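# Put the camera slide back into its focus block

## Task

The camera's slide, which was wound off its pinion and fell out of the focus block, is lying on the table. Pick it up and insert it into the focus block from underneath with the lens pointing down. Then position it so the line on the slide sits at the same height as the line on the block. The pinion is turned by the knobs.

## Robot and tools

Robot: two seven-joint arms, left_arm and right_arm, each ending in a parallel two-finger gripper. Calibrated bases in the scene frame: left_arm at (-0.035, +0.353, 0) m, right_arm at (+0.001, -0.275, 0) m, both turned only slightly about z. A two-camera stand is fixed behind the arms.

Scene frame: origin at table-top height, halfway between the nominal bases. +x points out over the table, +z points up, and left_arm is on the +y side. Arm names do not match left and right in the pictures. In its own axes, a gripper's fingers point along +z and close along y. The reported end_effector_position is the spot between the pads when closed, roughly 2 cm short of the tips. Closing pushes the tips about 10 mm further along +z, mostly while the gap is above 40 mm.

Row layout, shared by execute_actions and move: 14 numbers, each in [-1, 1]. Order is dx, dy, dz, rx, ry, rz, opening for left_arm, then the same seven for right_arm. Both arms are always included. dx..rz are offsets, not poses. They are measured along scene axes from that arm's Hand target as it was when the action or move began. 1.0 equals 0.6 m, or 180 degrees for rotation. rx, ry, rz form a single rotation vector applied about the Hand target position. Opening is absolute: +1 is fully open (0.084 m) and -1 is closed. Six zeros mean stay at the current Hand target. Any number sent for opening is a command, so resend the current value to leave a gripper unchanged.

execute_actions(actions, cameras): actions is a list of actions. Each action is up to 15 rows, one per 1/30 s step; a short action keeps its last row until step 15. Within one action, every row counts from the same start pose. Each new action starts from the updated Hand target, so repeating an offset moves the arm again. cameras is a list of names, ["all"], or []. With an empty actions list, all images come back by default, plus the scene number and task. An unknown camera name invalidates the call.

move(target, speed, blend, opening_speed, blocking, cameras): produces straight-line gripper paths. target is one 14-number row or a list of up to 15 rows. Every row is an offset from the Hand targets at the start of the move, not from the previous row. speed is in m/s, from 0.002 to 1, default 0.25; rotation is capped at twice that in rad/s. You may give one speed per target. blend is in metres and rounds corners between listed targets; 0 stops at each one. opening_speed (0.2 or more, scale units per second) ramps finger commands. blocking=false returns after about 0.5 s while motion continues. The whole move is capped at 10 s. Paths do not avoid obstacles or the other arm. Faster moves lag more and hit harder. Aiming further past a contact presses harder. The result includes a "move:" line, for example done, off_target, moving, held or fault, plus any limits. limits=paced means the commanded pose was clipped; limits=held means steps were withheld. An arm the line does not name is done, meaning within 3 mm and 2 degrees of its target.

wait(seconds): 0 to 10 s; arms hold their last command, and a running move continues. stop(): brakes a running move, which needs some distance. zoom_image(camera, region): region is [x0, y0, x1, y1] in pixels of that camera's latest image, at most 504 by 504. Only cameras in the most recent image set can be zoomed. clear_fault(arm): clears a reported torque fault on "left_arm" or "right_arm"; it costs one action. finished_scene(scene): scene 1 or 2; this is final. The goal must hold with the robot let go.

Cameras: cam_head_left, cam_head_right, cam_high, cam_low (each 504x504), cam_left_wrist and cam_right_wrist (each 896x504). Calibration gives K, distortion and T_world_to_cam in metres. Fixed cameras may have shifted a few mm or degrees. Wrist camera poses follow the arm's joint readings and may lag during motion.

Result lines: end_effector_position (m), end_effector_quat_wxyz and velocities, all in the scene frame. Hand target is the last commanded pose after clipping; the next offsets start from it. Tool commands lists present finger commands. grip_measured is the measured opening on the -1..1 scale; the last Joint positions entry gives it in metres. Joint velocities may read "within noise", and velocity lines are then omitted. Joint torques follow joint order, include the arm's own weight, and are noisy and offset. Wrist depth gives a 7x7 grid per wrist camera, rows separated by " / ", in mm from 172 to 3000. "-" means no valid reading, and clear objects are invisible to it.

Control behaviour: each step, the command is clipped to within 70 mm and 16 degrees of the measured pose. A gripper can stop short of its target. Sending zeros asks for the target again; if it still falls short, send the remaining gap as an offset. To end a push, command the target back past the gripper. To grip, command an opening well below grip_measured; lower presses harder, up to about 24 N per pad. Large wrist turns can swing the elbow. Joint limits are listed, e.g. elbow -0.192 to 3.927 rad.

Avoid: any object leaving the table; dropping or releasing a moving part; fast impacts; hard pushes; arm-to-arm contact, including closing fingers on the other gripper. The clearance check can hold an arm near the other. Torque faults occur if contact torque reaches the load limits (waist 40.8, shoulder 41, upper arm roll 26.1, elbow 26.1, forearm roll 26.1, wrist pitch 14, wrist roll 14.7 N m), or if a motor is saturated or overloaded too long. The arm then halts until clear_fault is called. Holding loads, stretched poses or unreachable targets heat motors: a MOTOR HOT line appears at 65 °C, and the arm brakes at 80 °C for 30 s or more. Every arm stop costs. Loose objects may occasionally be nudged. Time passes while you think, so act steadily, smoothly and gently.

Each tool is called after "Emit:" as name(argument=value, ...), one argument or row to a line, values as JSON.

## Session

Emit:
execute_actions(
  actions=[],
)

Scene clock: 0.00 s.
left_arm: end_effector_position=(+0.6308, +0.3053, +0.2228) grip_measured=+1.00 end_effector_quat_wxyz=(-0.112, +0.774, +0.108, +0.613) | right_arm: end_effector_position=(+0.2052, -0.4407, +0.1428) grip_measured=+1.00 end_effector_quat_wxyz=(-0.518, -0.227, +0.670, -0.481)
Joint positions: left_arm=[-0.052 0.329 -0.14 1.111 2.328 0.732 -2.507 0.084] | right_arm=[-1.498 -1.279 1.936 0.521 -0.026 1.17 2.465 0.084]
Joint velocities: within noise
Joint torques (N m): no reading
Wrist depth (mm): cam_left_wrist=[1686 2178 2372 2264 2099 1985 1571 / 1702 2242 2474 2286 2172 2044 1946 / 1686 2264 2483 2309 2172 2062 1665 / 1706 2228 2528 2422 2286 1019 1005 / 1694 2235 2664 2483 2356 1767 983 / 1715 2279 2685 2538 2389 2235 2008 / 579 1946 2257 2138 2138 2056 1828] | cam_right_wrist=[1364 1455 1578 1763 1898 2132 2422 / 1330 1437 1546 1715 1877 2068 2340 / 1307 1405 1496 1642 1823 1985 2235 / 1278 1356 1496 1615 1767 1924 2192 / 1257 1335 1443 1567 1706 1893 2080 / 1230 1310 1408 1550 1677 658 548 / 1199 1273 1377 1493 601 506 432]
Hand target: left_arm +0.6308, +0.3053, +0.2228; -0.112, +0.774, +0.108, +0.613 | right_arm +0.2052, -0.4407, +0.1428; -0.518, -0.227, +0.670, -0.481
Tool commands: left_gripper/opening=+1.0 right_gripper/opening=+1.0

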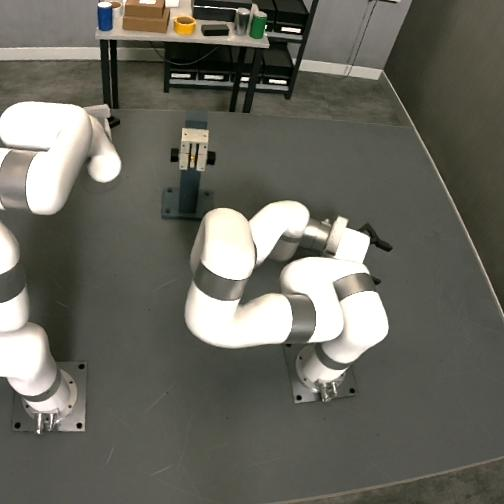

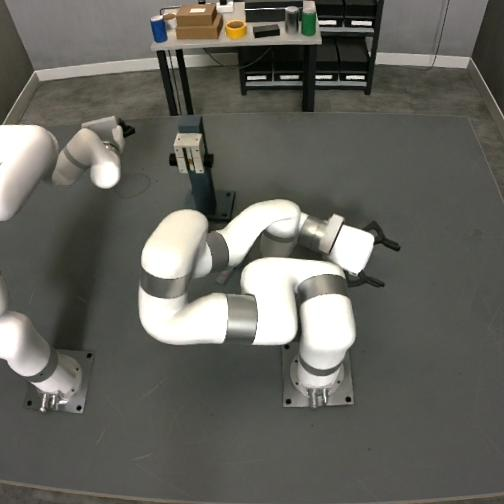

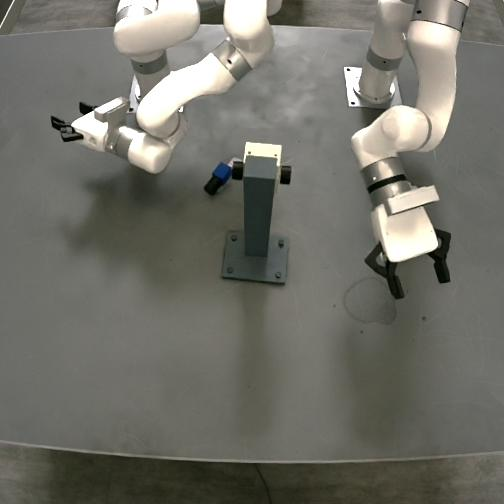

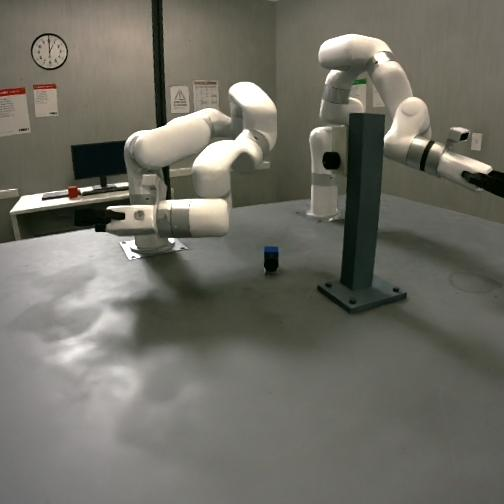

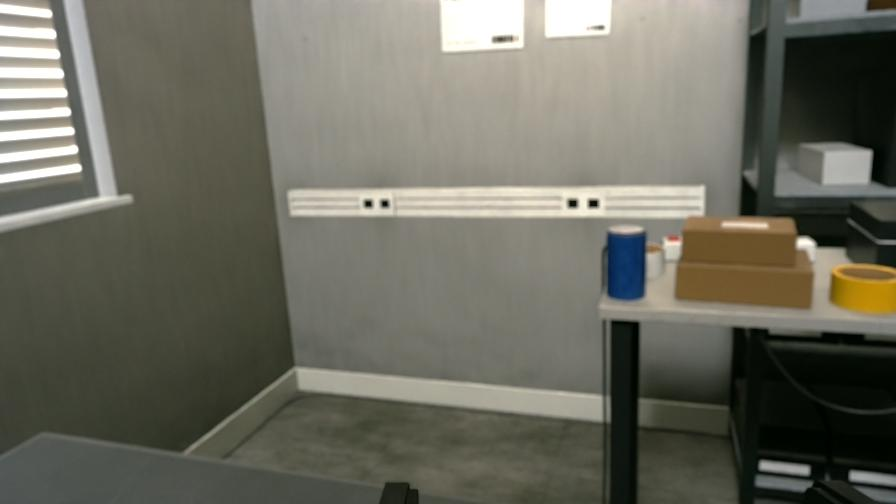

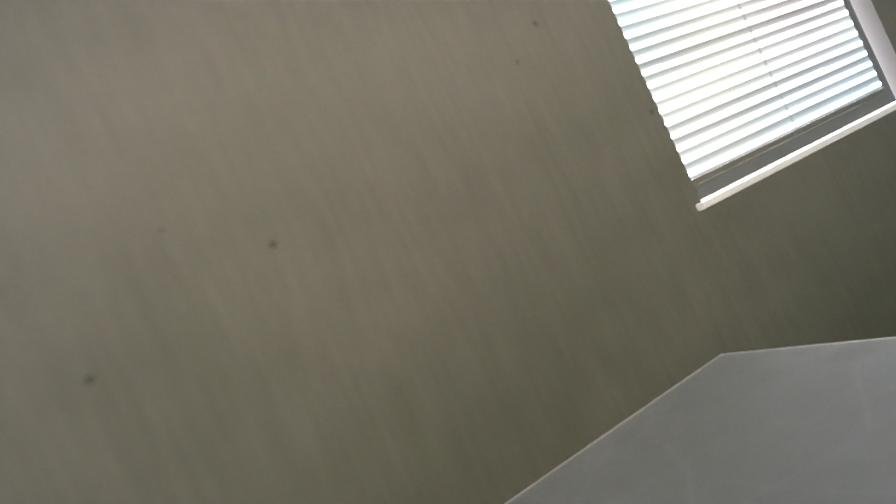

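Emit:
zoom_image(
  camera="cam_high",
  region=[180, 120, 320, 260],
)

Emit:
zoom_image(
  camera="cam_head_left",
  region=[150, 100, 240, 190],
)

Emit:
zoom_image(
  camera="cam_head_right",
  region=[150, 110, 240, 200],
)

Emit:
zoom_image(
  camera="cam_low",
  region=[240, 100, 400, 310],
)

Scaled by 3.600 from the camera's 504x504 image, which has a finer 720x720 frame.

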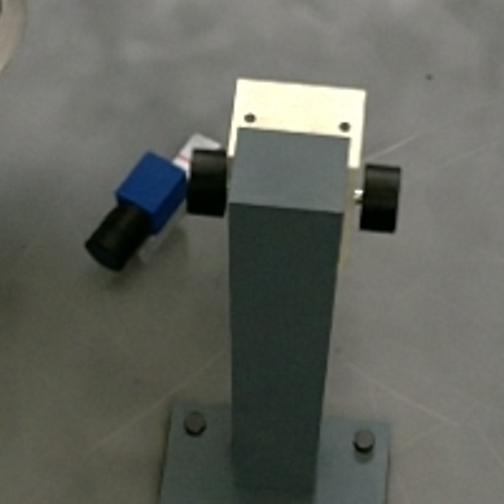

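Scaled by 5.600 from the camera's 504x504 image, which has a finer 720x720 frame.

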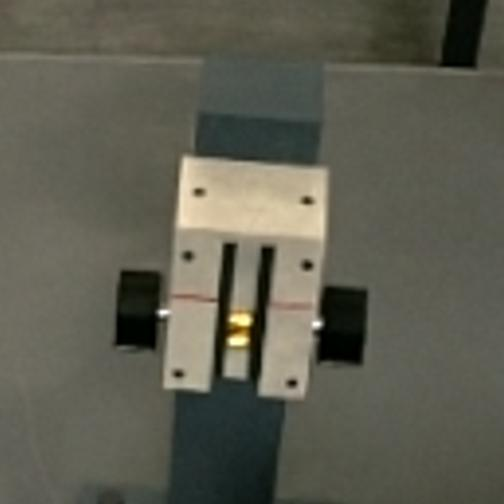

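Scaled by 5.600 from the camera's 504x504 image, which has a finer 720x720 frame.

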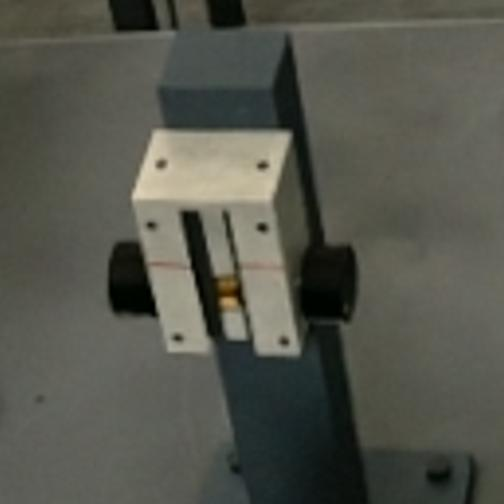

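Scaled by 2.400 from the camera's 504x504 image, which has a finer 720x720 frame.

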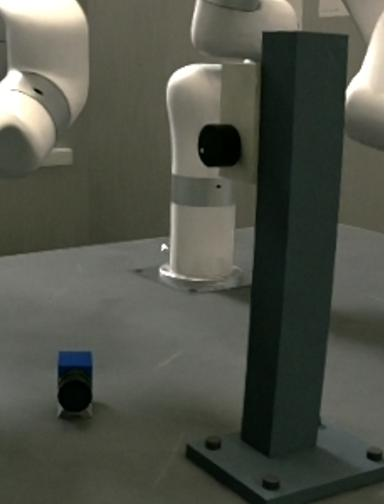

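Emit:
move(
  target=[
    [0,0,0,0,0,0,1, -0.01,0.15,0.30,0.11,-0.241,-0.16,1],
    [0,0,0,0,0,0,1, 0.225,0.501,0.229,0.219,-0.482,-0.320,1],
  ],
  blend=[0.05,0],
  speed=0.35,
  cameras=["cam_head_left","cam_head_right","cam_right_wrist","cam_high"],
)

Scene clock: 46.67 s.
left_arm: end_effector_position=(+0.6308, +0.3053, +0.2228) grip_measured=+1.00 end_effector_quat_wxyz=(-0.112, +0.774, +0.108, +0.613) | right_arm: end_effector_position=(+0.3402, -0.1401, +0.2802) grip_measured=+1.00 end_effector_quat_wxyz=(+0.000, +0.316, +0.949, +0.000)
Joint positions: left_arm=[-0.052 0.329 -0.14 1.111 2.328 0.732 -2.507 0.084] | right_arm=[-1.381 -1.335 0.923 0.999 0.985 1.946 3.23 0.084]
Joint torques (N m): left_arm=[-0.24 -29.15 -1.03 18.18 0.19 1.86 -0.06] | right_arm=[3.18 8.98 -9.54 3.27 2.33 -2.72 1]
Wrist depth (mm): cam_left_wrist=[1686 2235 2372 2249 2132 2014 1564 / 1694 2235 2422 2294 2172 2014 1935 / 1681 2206 2519 2405 2185 2119 1677 / 1719 2242 2547 2431 2279 1025 995 / 1711 2271 2644 2519 2372 1758 994 / 1694 2264 2664 2585 2439 2271 2026 / 576 1946 2257 2165 2062 2038 1823] | cam_right_wrist=[405 414 414 412 413 411 411 / 410 414 411 411 411 412 410 / 412 410 411 412 410 410 407 / 412 410 411 410 365 406 407 / 411 411 410 411 409 408 407 / 409 409 409 409 405 409 395 / 408 408 409 408 408 405 394]
Hand target: left_arm +0.6308, +0.3053, +0.2228; -0.112, +0.774, +0.108, +0.613 | right_arm +0.3402, -0.1401, +0.2802; +0.000, +0.316, +0.949, +0.000
Off the commanded pose: left_arm 0.000 m, 0 deg | right_arm 0.000 m, 0 deg.
move: done
camera_calibration:
cam_right_wrist: T_world_to_cam=[[0.607793, 0.79409, -0.00288563, -0.0584113], [0.793594, -0.607534, -0.0333296, -0.271814], [-0.0282198, 0.0179674, -0.99944, 0.421582], [0, 0, 0, 1]] pos_world=[0.263109, -0.126327, 0.412118]
Images, in order (width x height): cam_head_left 504x504, cam_head_right 504x504, cam_high 504x504, cam_right_wrist 896x504.

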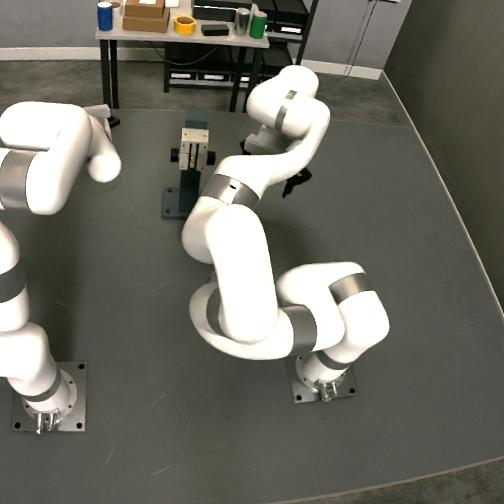

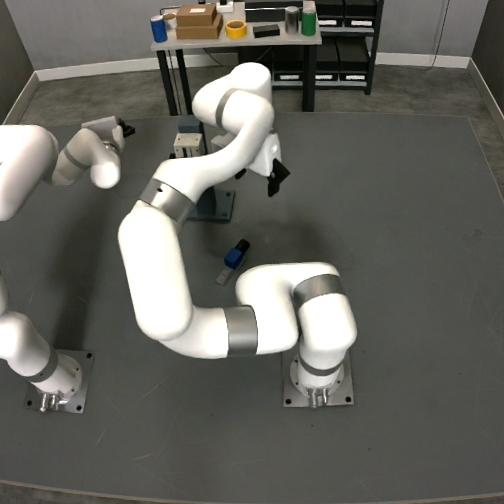

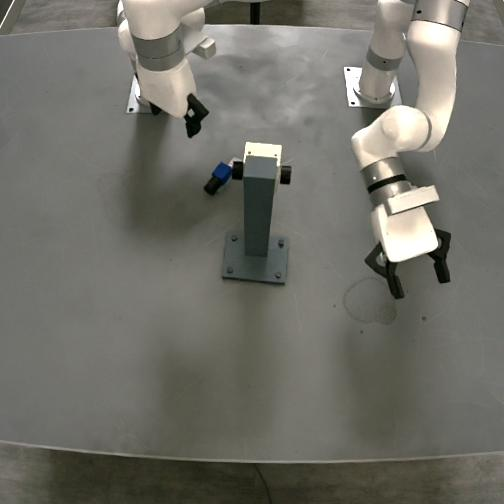

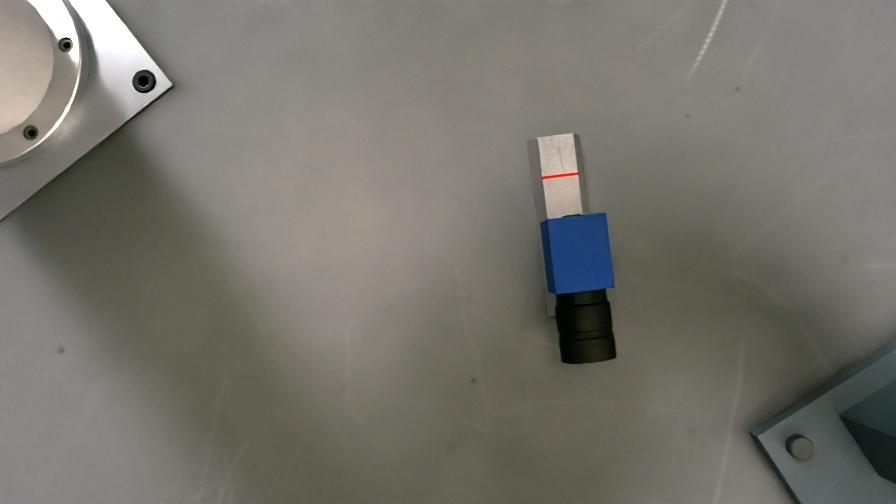

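Emit:
zoom_image(
  camera="cam_right_wrist",
  region=[490, 120, 670, 380],
)

Scaled by 1.938 from the camera's 896x504 image, which has a finer 1280x720 frame.

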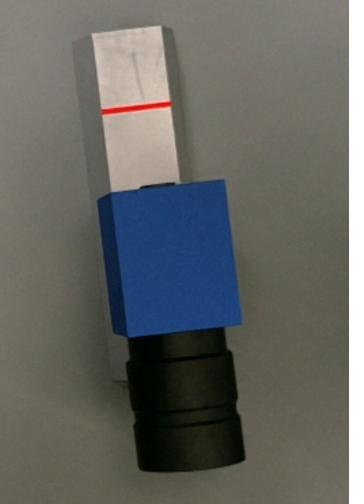

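Emit:
move(
  target=[-0.318,-0.0755,0.062,-0.0613,-0.0584,-0.597,1, -0.0748,0.1278,-0.1337,0,0,0.0333,1],
  speed=0.35,
  cameras=["cam_left_wrist","cam_right_wrist","cam_high","cam_head_right"],
)

Scene clock: 78.80 s.
left_arm: end_effector_position=(+0.4400, +0.2601, +0.2600) grip_measured=+1.00 end_effector_quat_wxyz=(+0.499, +0.500, -0.500, +0.500) | right_arm: end_effector_position=(+0.2954, -0.0634, +0.2000) grip_measured=+1.00 end_effector_quat_wxyz=(+0.000, +0.266, +0.964, +0.000)
Joint positions: left_arm=[0.367 0.405 -0.005 1.153 4.98 1.808 -3.858 0.084] | right_arm=[-1.122 -1.543 1.037 0.824 1.168 1.932 3.321 0.084]
Joint torques (N m): left_arm=[1.58 -20.95 -2.54 18.99 2.06 4.3 1.24] | right_arm=[3.11 9.17 -10.09 1.5 2.38 -2.77 1.05]
Wrist depth (mm): cam_left_wrist=[2145 2119 2112 2099 2138 404 369 / 2080 2080 2119 2112 2087 408 417 / 2145 2138 2106 2112 2112 406 2056 / 2087 2099 - 336 2125 404 2087 / 2119 2119 - 333 2125 405 592 / 2145 2125 - 334 2132 467 1248 / 2151 1005 1008 336 915 915 912] | cam_right_wrist=[335 334 332 332 331 331 330 / 334 333 331 333 330 331 330 / 332 333 332 332 331 330 329 / 333 332 330 331 330 329 328 / 332 330 330 330 328 328 328 / 330 330 329 328 328 328 326 / 330 330 328 328 327 326 326]
Hand target: left_arm +0.4400, +0.2600, +0.2600; +0.500, +0.500, -0.500, +0.500 | right_arm +0.2954, -0.0634, +0.2000; +0.000, +0.266, +0.964, +0.000
Off the commanded pose: left_arm 0.000 m, 0 deg | right_arm 0.000 m, 0 deg.
move: done
camera_calibration:
cam_left_wrist: T_world_to_cam=[[-0.999969, -0.00190902, -0.00769328, 0.475186], [0.00767168, 0.0110756, -0.999909, 0.314999], [0.00199406, -0.999937, -0.0110606, 0.394985], [0, 0, 0, 1]] pos_world=[0.471967, 0.392379, 0.322995]
cam_right_wrist: T_world_to_cam=[[0.521625, 0.85317, -0.00285957, -0.0630707], [0.85265, -0.521419, -0.0333173, -0.204272], [-0.0299163, 0.0149409, -0.999441, 0.338994], [0, 0, 0, 1]] pos_world=[0.217213, -0.0577658, 0.331818]
Images, in order (width x height): cam_head_right 504x504, cam_high 504x504, cam_left_wrist 896x504, cam_right_wrist 896x504.

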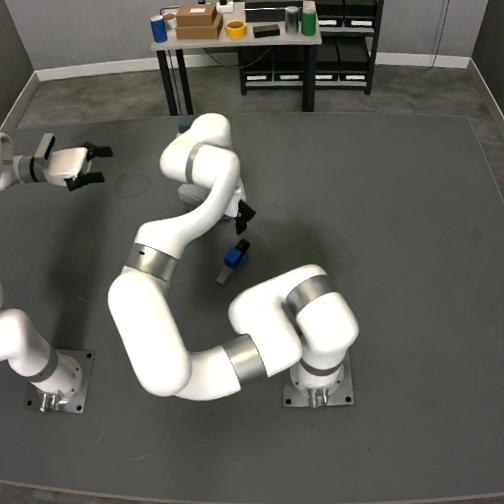

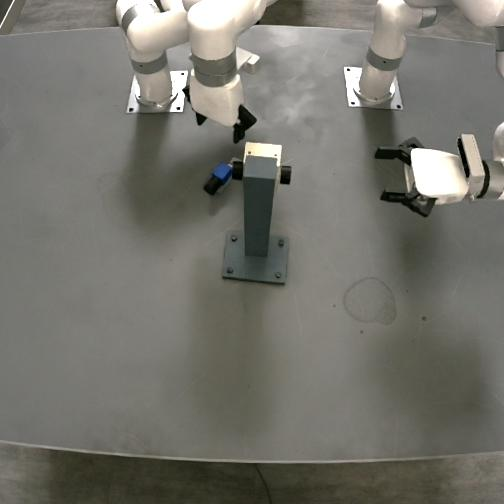

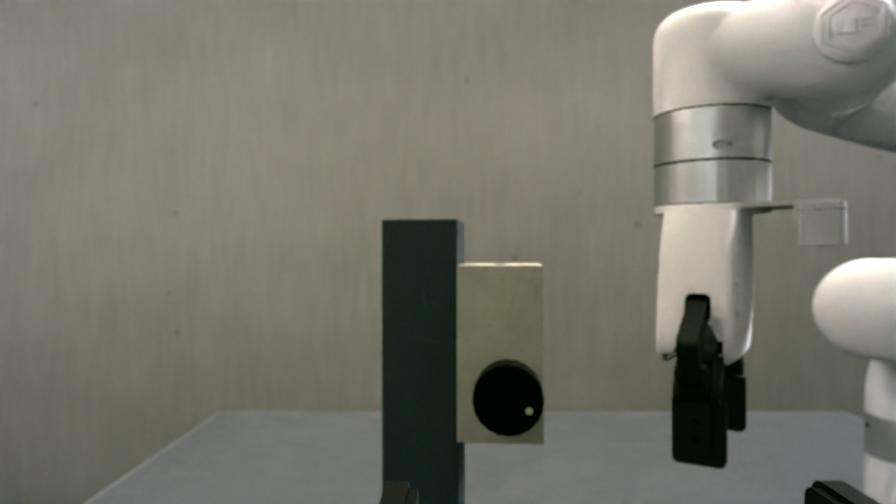

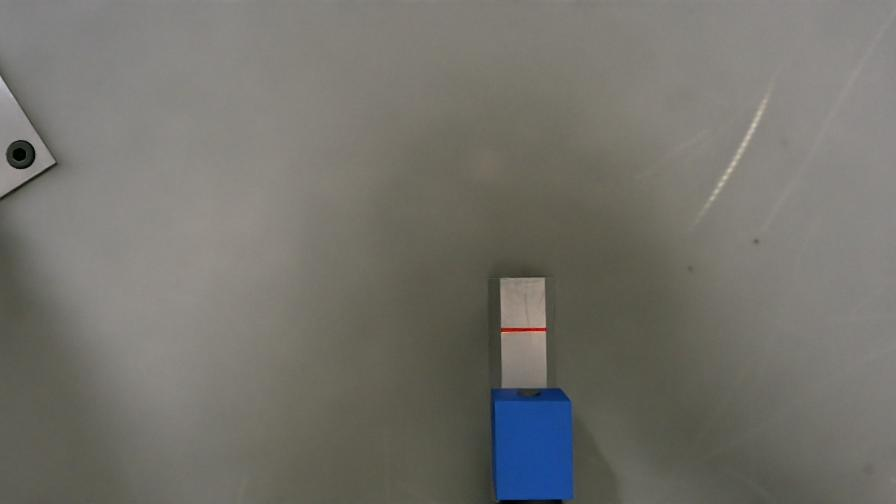

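Emit:
move(
  target=[
    [0,0,0,0,0,0,1, 0,-0.0033,-0.265,0,0,0,1],
    [0,0,0,0,0,0,1, 0,-0.0033,-0.265,0,0,0,-0.7],
    [0,0,0,0,0,0,1, 0,-0.0033,-0.10,0,0,0,-0.7],
  ],
  speed=0.2,
  opening_speed=1.5,
  cameras=["cam_left_wrist","cam_right_wrist","cam_high","cam_head_right","cam_low"],
)

Emit:
zoom_image(
  camera="cam_right_wrist",
  region=[400, 200, 704, 504],
)

Emit:
zoom_image(
  camera="cam_low",
  region=[200, 100, 400, 300],
)

Scene clock: 93.97 s.
left_arm: end_effector_position=(+0.4400, +0.2600, +0.2600) grip_measured=+1.00 end_effector_quat_wxyz=(+0.500, +0.500, -0.500, +0.500) | right_arm: end_effector_position=(+0.2954, -0.0654, +0.1400) grip_measured=-0.29 end_effector_quat_wxyz=(+0.000, +0.266, +0.964, +0.000)
Joint positions: left_arm=[0.367 0.405 -0.005 1.153 4.98 1.809 -3.858 0.084] | right_arm=[-1.074 -1.633 1.174 0.722 1.307 1.877 3.322 0.031]
Joint torques (N m): left_arm=[-4.91 -20.9 -2.51 18.74 1.92 4.34 1.18] | right_arm=[-3.49 16.36 -17.27 5.37 -2.37 -0.95 -1.01]
Wrist depth (mm): cam_left_wrist=[2119 2132 2112 2119 2068 2087 2093 / 2106 2099 2145 2080 2106 413 369 / 2106 2132 2125 2093 2119 410 381 / 2172 2145 - 335 2074 411 2119 / 2132 2145 - 333 2093 409 585 / 2119 2106 - 333 1255 406 1255 / 2132 1007 1008 336 1007 424 918] | cam_right_wrist=[273 273 273 272 271 271 270 / 273 273 272 271 271 271 270 / 273 272 271 270 270 270 269 / 272 271 271 270 270 269 269 / 272 270 270 - - 269 268 / 271 270 270 - - 268 268 / 270 270 270 - - 267 268]
Hand target: left_arm +0.4400, +0.2600, +0.2600; +0.500, +0.500, -0.500, +0.500 | right_arm +0.2954, -0.0654, +0.1400; +0.000, +0.266, +0.964, +0.000
Off the commanded pose: left_arm 0.000 m, 0 deg | right_arm 0.000 m, 0 deg.
move: done
camera_calibration:
cam_left_wrist: T_world_to_cam=[[-0.999968, -0.0017082, -0.00779158, 0.47514], [0.0077722, 0.0110756, -0.999908, 0.314951], [0.00179434, -0.999937, -0.011062, 0.39508], [0, 0, 0, 1]] pos_world=[0.471968, 0.392379, 0.322994]
cam_right_wrist: T_world_to_cam=[[0.521624, 0.853171, -0.00289272, -0.0615266], [0.852655, -0.52142, -0.0331799, -0.207352], [-0.0298164, 0.0148409, -0.999445, 0.279031], [0, 0, 0, 1]] pos_world=[0.217213, -0.0597658, 0.271818]
Images, in order (width x height): cam_head_right 504x504, cam_high 504x504, cam_low 504x504, cam_left_wrist 896x504, cam_right_wrist 896x504.

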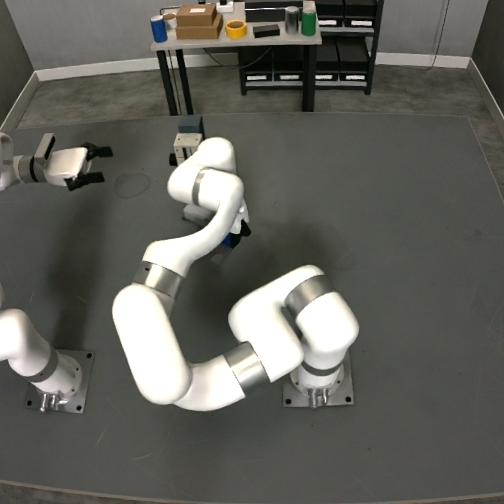

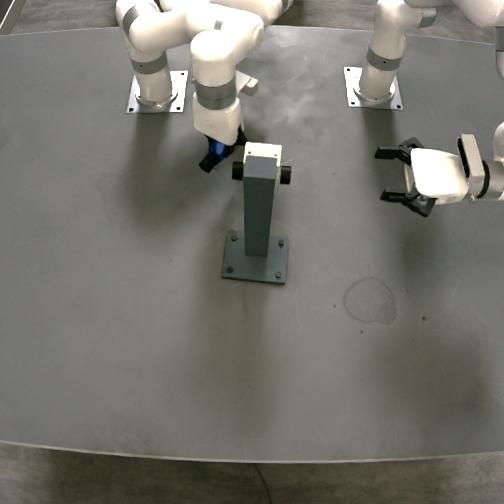

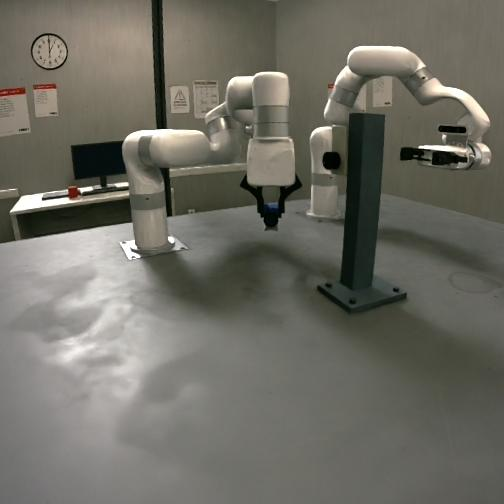

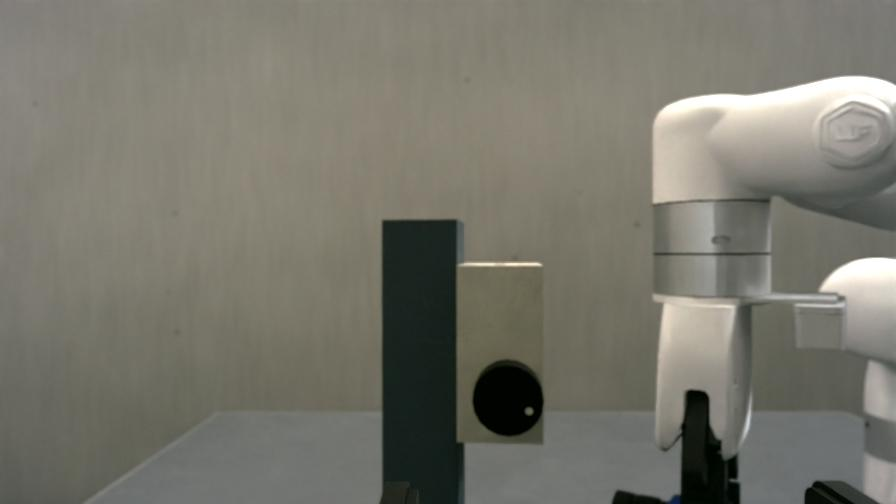

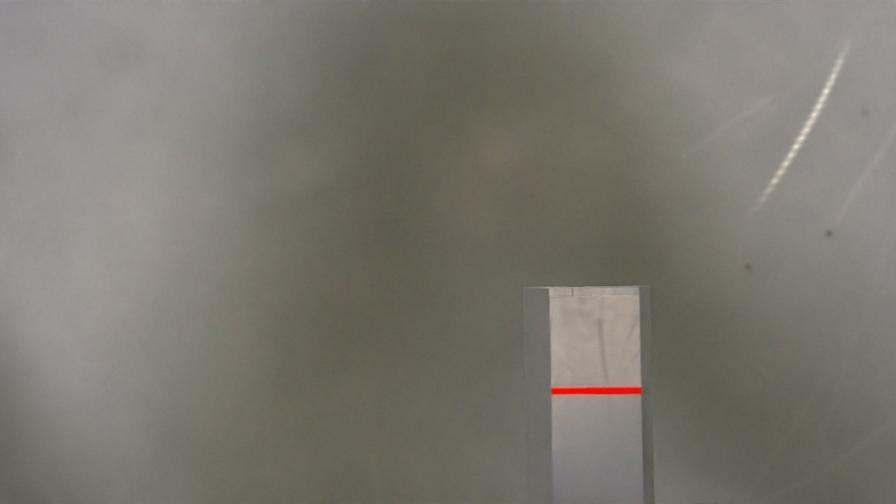

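Scaled by 1.658 from the camera's 896x504 image, which has a finer 1280x720 frame.

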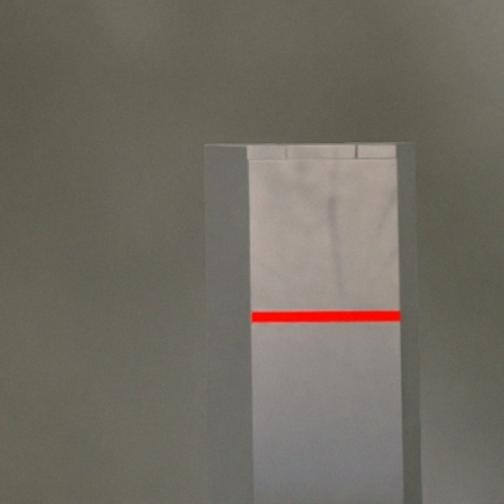

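Scaled by 2.520 from the camera's 504x504 image, which has a finer 720x720 frame.

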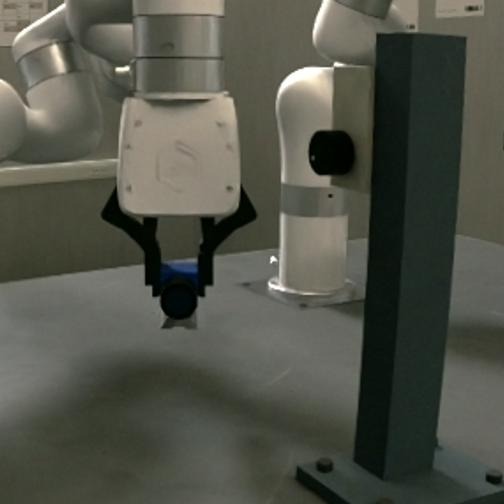

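Emit:
move(
  target=[
    [0,0,0,0,0,0,1, 0.008,-0.091,0.133,0.6105,-0.1685,-0.6105,-0.7],
    [0,0,0,0,0,0,1, 0.1077,0.132,-0.0167,0.6105,-0.1685,-0.6105,-0.7],
  ],
  speed=0.3,
  blend=[0.03,0],
  cameras=["cam_left_wrist","cam_right_wrist","cam_low","cam_head_right"],
)

Emit:
zoom_image(
  camera="cam_left_wrist",
  region=[392, 230, 666, 504],
)

Emit:
zoom_image(
  camera="cam_right_wrist",
  region=[400, 0, 904, 504],
)

Scene clock: 122.13 s.
left_arm: end_effector_position=(+0.4400, +0.2600, +0.2600) grip_measured=+1.00 end_effector_quat_wxyz=(+0.500, +0.500, -0.500, +0.500) | right_arm: end_effector_position=(+0.2967, -0.0809, +0.1625) grip_measured=-0.29 end_effector_quat_wxyz=(-0.003, +0.497, +0.825, +0.269)
Joint positions: left_arm=[0.367 0.405 -0.005 1.153 4.98 1.809 -3.858 0.084] | right_arm=[-0.947 -1.637 1.075 0.309 1.672 1.809 3.705 0.031]
Joint torques (N m): left_arm=[-5.1 -20.84 -2.48 18.67 1.99 4.32 1.09] | right_arm=[-3.48 12.3 -8.32 7.99 0.29 -0.71 -0.91]
Wrist depth (mm): cam_left_wrist=[2125 2106 2093 2106 2080 2093 2087 / 2112 2132 2099 2106 2080 2119 2087 / 2138 2093 2080 2125 2093 524 498 / 2125 2125 - 335 2087 504 544 / 2106 2080 - 332 2112 483 597 / 2125 2138 - 334 1255 462 1260 / 2106 1010 1001 337 1004 460 907] | cam_right_wrist=[279 301 330 365 406 462 528 / 269 291 319 351 390 443 501 / 260 282 307 336 373 418 470 / 254 274 298 325 359 398 446 / 248 267 289 - - 383 425 / 242 259 281 - - 364 395 / 234 251 271 - - 344 310]
Hand target: left_arm +0.4400, +0.2600, +0.2600; +0.500, +0.500, -0.500, +0.500 | right_arm +0.2967, -0.0809, +0.1624; -0.003, +0.497, +0.825, +0.269 (not the last commanded pose)
Off the commanded pose: left_arm 0.000 m, 0 deg | right_arm 0.118 m, 114 deg.
move: held (right_arm; a check stopped the path); path passed 0 of 2 targets; limits=held
pose unreachable (right arm): on one or more control steps of this call, first in action 0 (counted from 0), this arm could not follow its commanded pose, so it was not sent that pose on those steps. It may still have moved: this result reports where it is.
cause: moving toward the commanded pose would bring two parts of the arm too close to each other (joints 3 (upper arm roll) to 5 (forearm roll) lie between them).
camera_calibration:
cam_left_wrist: T_world_to_cam=[[-0.999968, -0.00170898, -0.007793, 0.475141], [0.00777379, 0.0109757, -0.99991, 0.31499], [0.00179436, -0.999938, -0.010962, 0.395048], [0, 0, 0, 1]] pos_world=[0.471968, 0.392378, 0.322994]
cam_right_wrist: T_world_to_cam=[[0.827122, 0.354167, 0.436389, -0.251324], [0.506268, -0.806688, -0.304873, -0.0920549], [0.244054, 0.473096, -0.846533, 0.232758], [0, 0, 0, 1]] pos_world=[0.197675, -0.0953659, 0.278648]
Images, in order (width x height): cam_head_right 504x504, cam_low 504x504, cam_left_wrist 896x504, cam_right_wrist 896x504.

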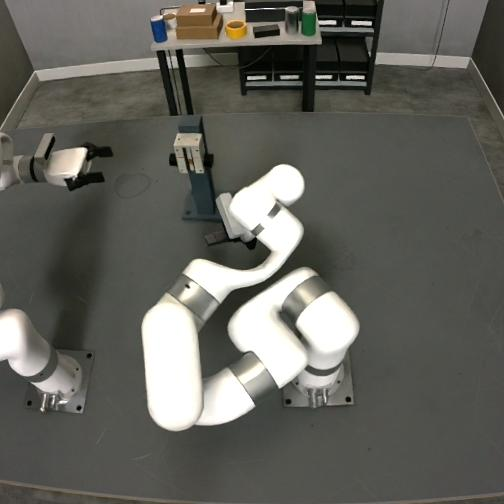

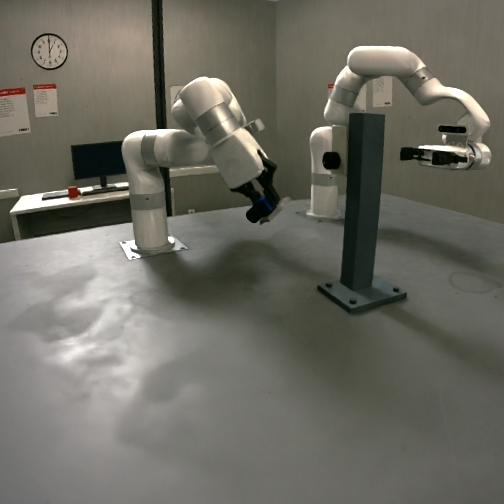

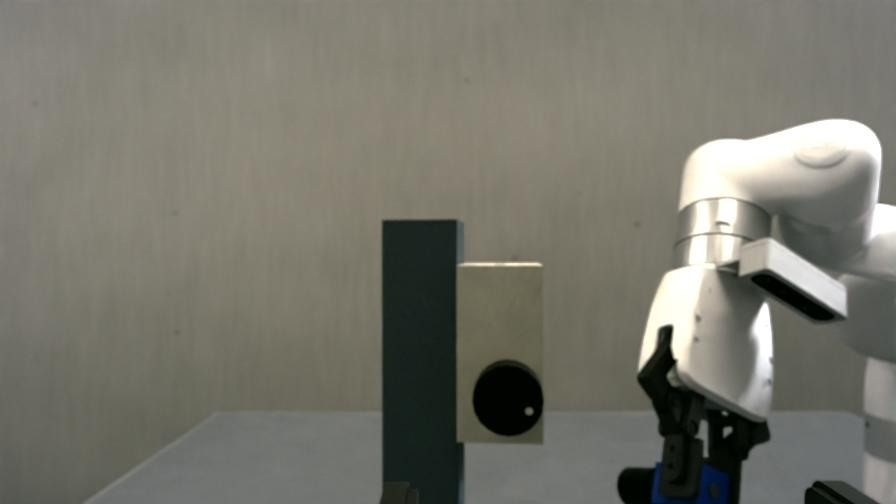

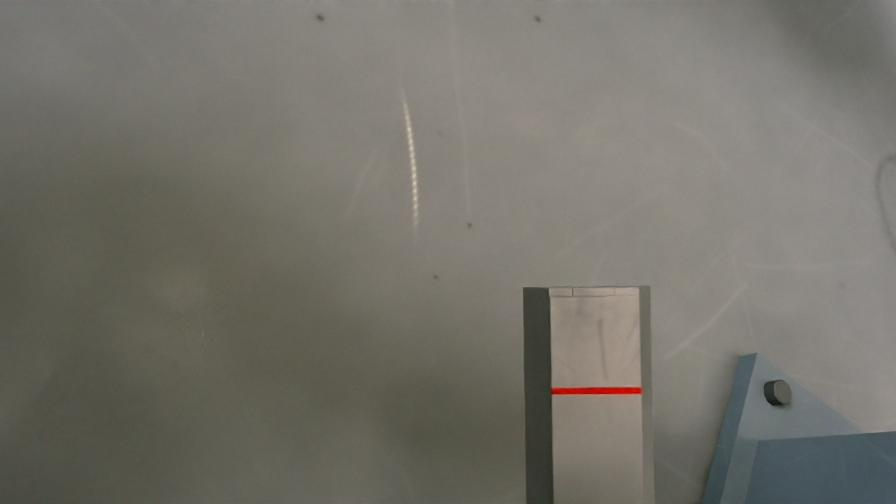

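Scaled by 1.839 from the camera's 896x504 image, which has a finer 1280x720 frame.

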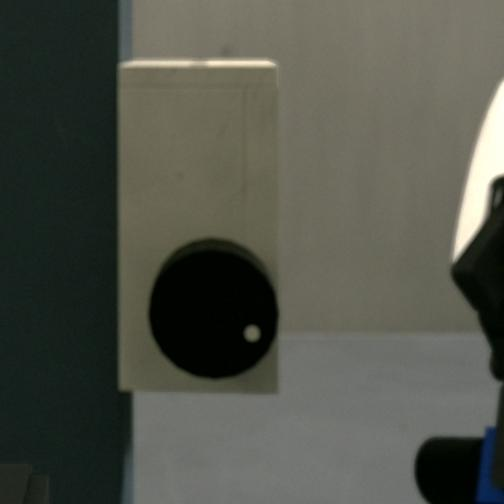

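Invalid region (400, 0, 904, 504): it reaches outside that camera's 896x504 image.

Emit:
move(
  target=[
    [0,0,0,0,0,0,1, -0.011,0.185,0.096,-0.002,0.207,-0.636,-0.7],
    [0,0,0,0,0,0,1, 0.089,0.218,-0.0375,0.4395,-0.1218,-0.4429,-0.7],
  ],
  speed=0.3,
  blend=[0.01,0],
  cameras=["cam_left_wrist","cam_right_wrist","cam_low","cam_head_right"],
)

Scene clock: 179.93 s.
left_arm: end_effector_position=(+0.4400, +0.2600, +0.2600) grip_measured=+1.00 end_effector_quat_wxyz=(+0.500, +0.500, -0.500, +0.500) | right_arm: end_effector_position=(+0.3501, +0.0499, +0.1400) grip_measured=-0.29 end_effector_quat_wxyz=(+0.000, +0.707, +0.000, +0.707)
Joint positions: left_arm=[0.367 0.405 -0.005 1.153 4.98 1.809 -3.858 0.084] | right_arm=[-0.809 -1.487 2.185 0.935 2.058 -0.542 6.143 0.031]
Joint torques (N m): left_arm=[-5.01 -20.81 -2.54 18.69 1.83 4.31 0.9] | right_arm=[-3.61 18.69 -12.23 0.2 1.96 -4.25 -1.07]
Wrist depth (mm): cam_left_wrist=[2119 2125 2099 2087 2062 2112 2068 / 2106 2106 2087 2112 2119 2080 2087 / 2145 2099 2112 2093 2074 2087 2099 / 2112 2112 - 335 2132 2087 2099 / 2158 2106 - 333 2062 2138 588 / 2145 2112 - 334 2093 2093 1235 / 2138 1007 1011 336 1000 1005 904] | cam_right_wrist=[2604 2575 2528 - 209 215 2519 / 2547 2519 - - 209 205 2556 / 2538 2556 2538 - 215 217 2538 / 2538 2492 2492 - 250 2119 2457 / 2547 2528 - - - 2106 2614 / 2519 2474 - - - 1350 2492 / 685 679 678 - - 603 662]
Hand target: left_arm +0.4400, +0.2600, +0.2600; +0.500, +0.500, -0.500, +0.500 | right_arm +0.3501, +0.0499, +0.1399; +0.000, +0.707, +0.000, +0.707
Off the commanded pose: left_arm 0.000 m, 0 deg | right_arm 0.000 m, 0 deg.
move: done; limits=paced
camera_calibration:
cam_left_wrist: T_world_to_cam=[[-0.999968, -0.00170898, -0.007793, 0.475141], [0.00777379, 0.0109757, -0.99991, 0.31499], [0.00179436, -0.999938, -0.010962, 0.395048], [0, 0, 0, 1]] pos_world=[0.471968, 0.392378, 0.322994]
cam_right_wrist: T_world_to_cam=[[0.00204545, -0.999946, -0.0101547, 0.0869163], [0.0327155, 0.0102162, -0.999412, 0.201802], [0.999463, 0.00171203, 0.0327346, -0.225186], [0, 0, 0, 1]] pos_world=[0.218285, 0.0852355, 0.209938]
Images, in order (width x height): cam_head_right 504x504, cam_low 504x504, cam_left_wrist 896x504, cam_right_wrist 896x504.

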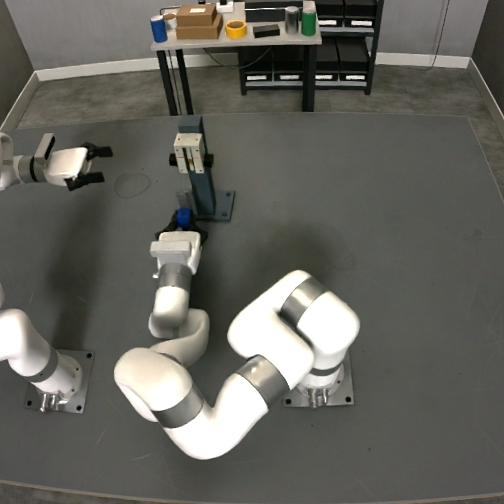

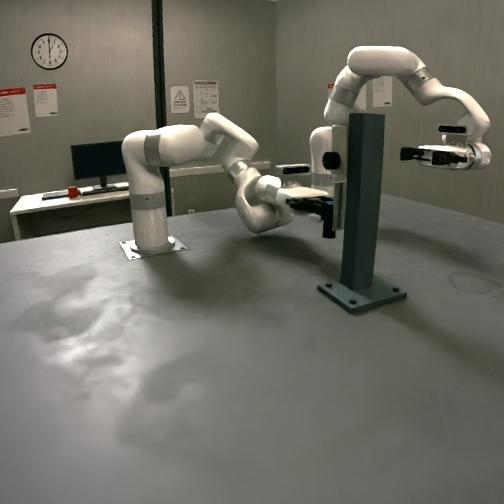

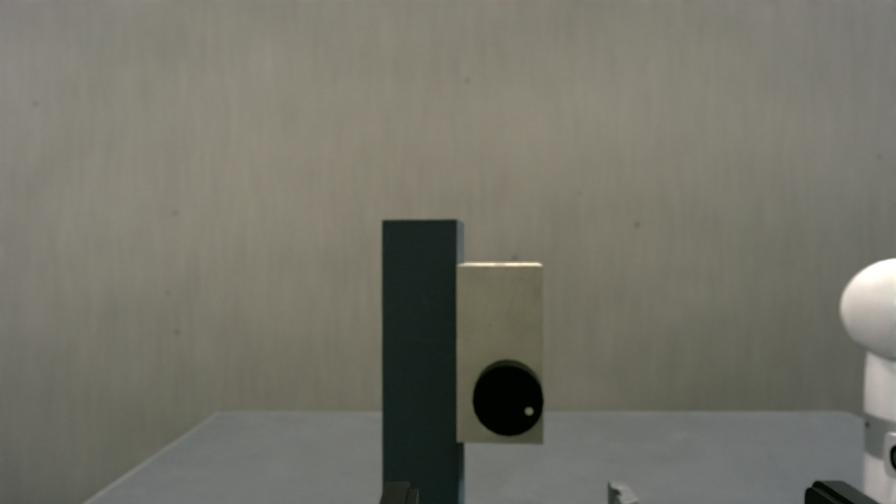

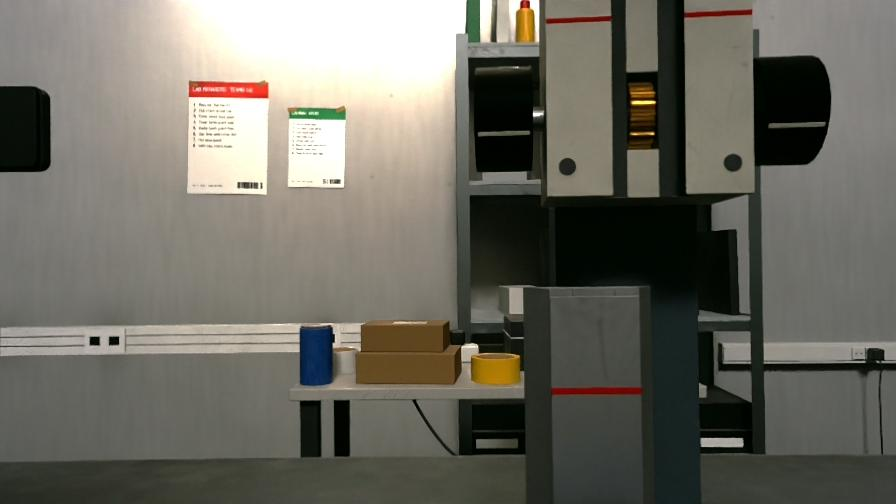

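Emit:
zoom_image(
  camera="cam_right_wrist",
  region=[500, 0, 780, 240],
)

Emit:
zoom_image(
  camera="cam_right_wrist",
  region=[500, 270, 690, 430],
)

Scaled by 1.800 from the camera's 896x504 image, which has a finer 1280x720 frame.

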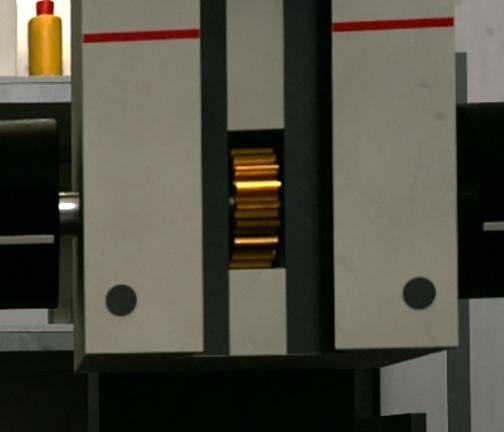

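Scaled by 2.653 from the camera's 896x504 image, which has a finer 1280x720 frame.

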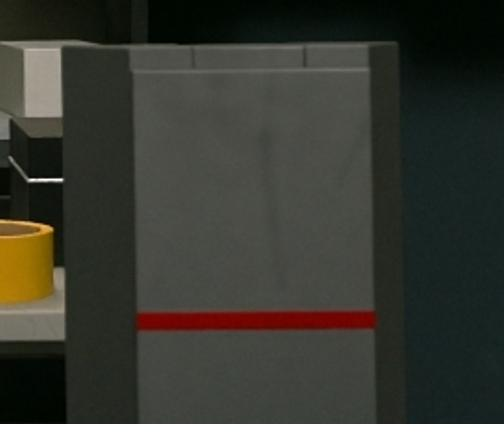

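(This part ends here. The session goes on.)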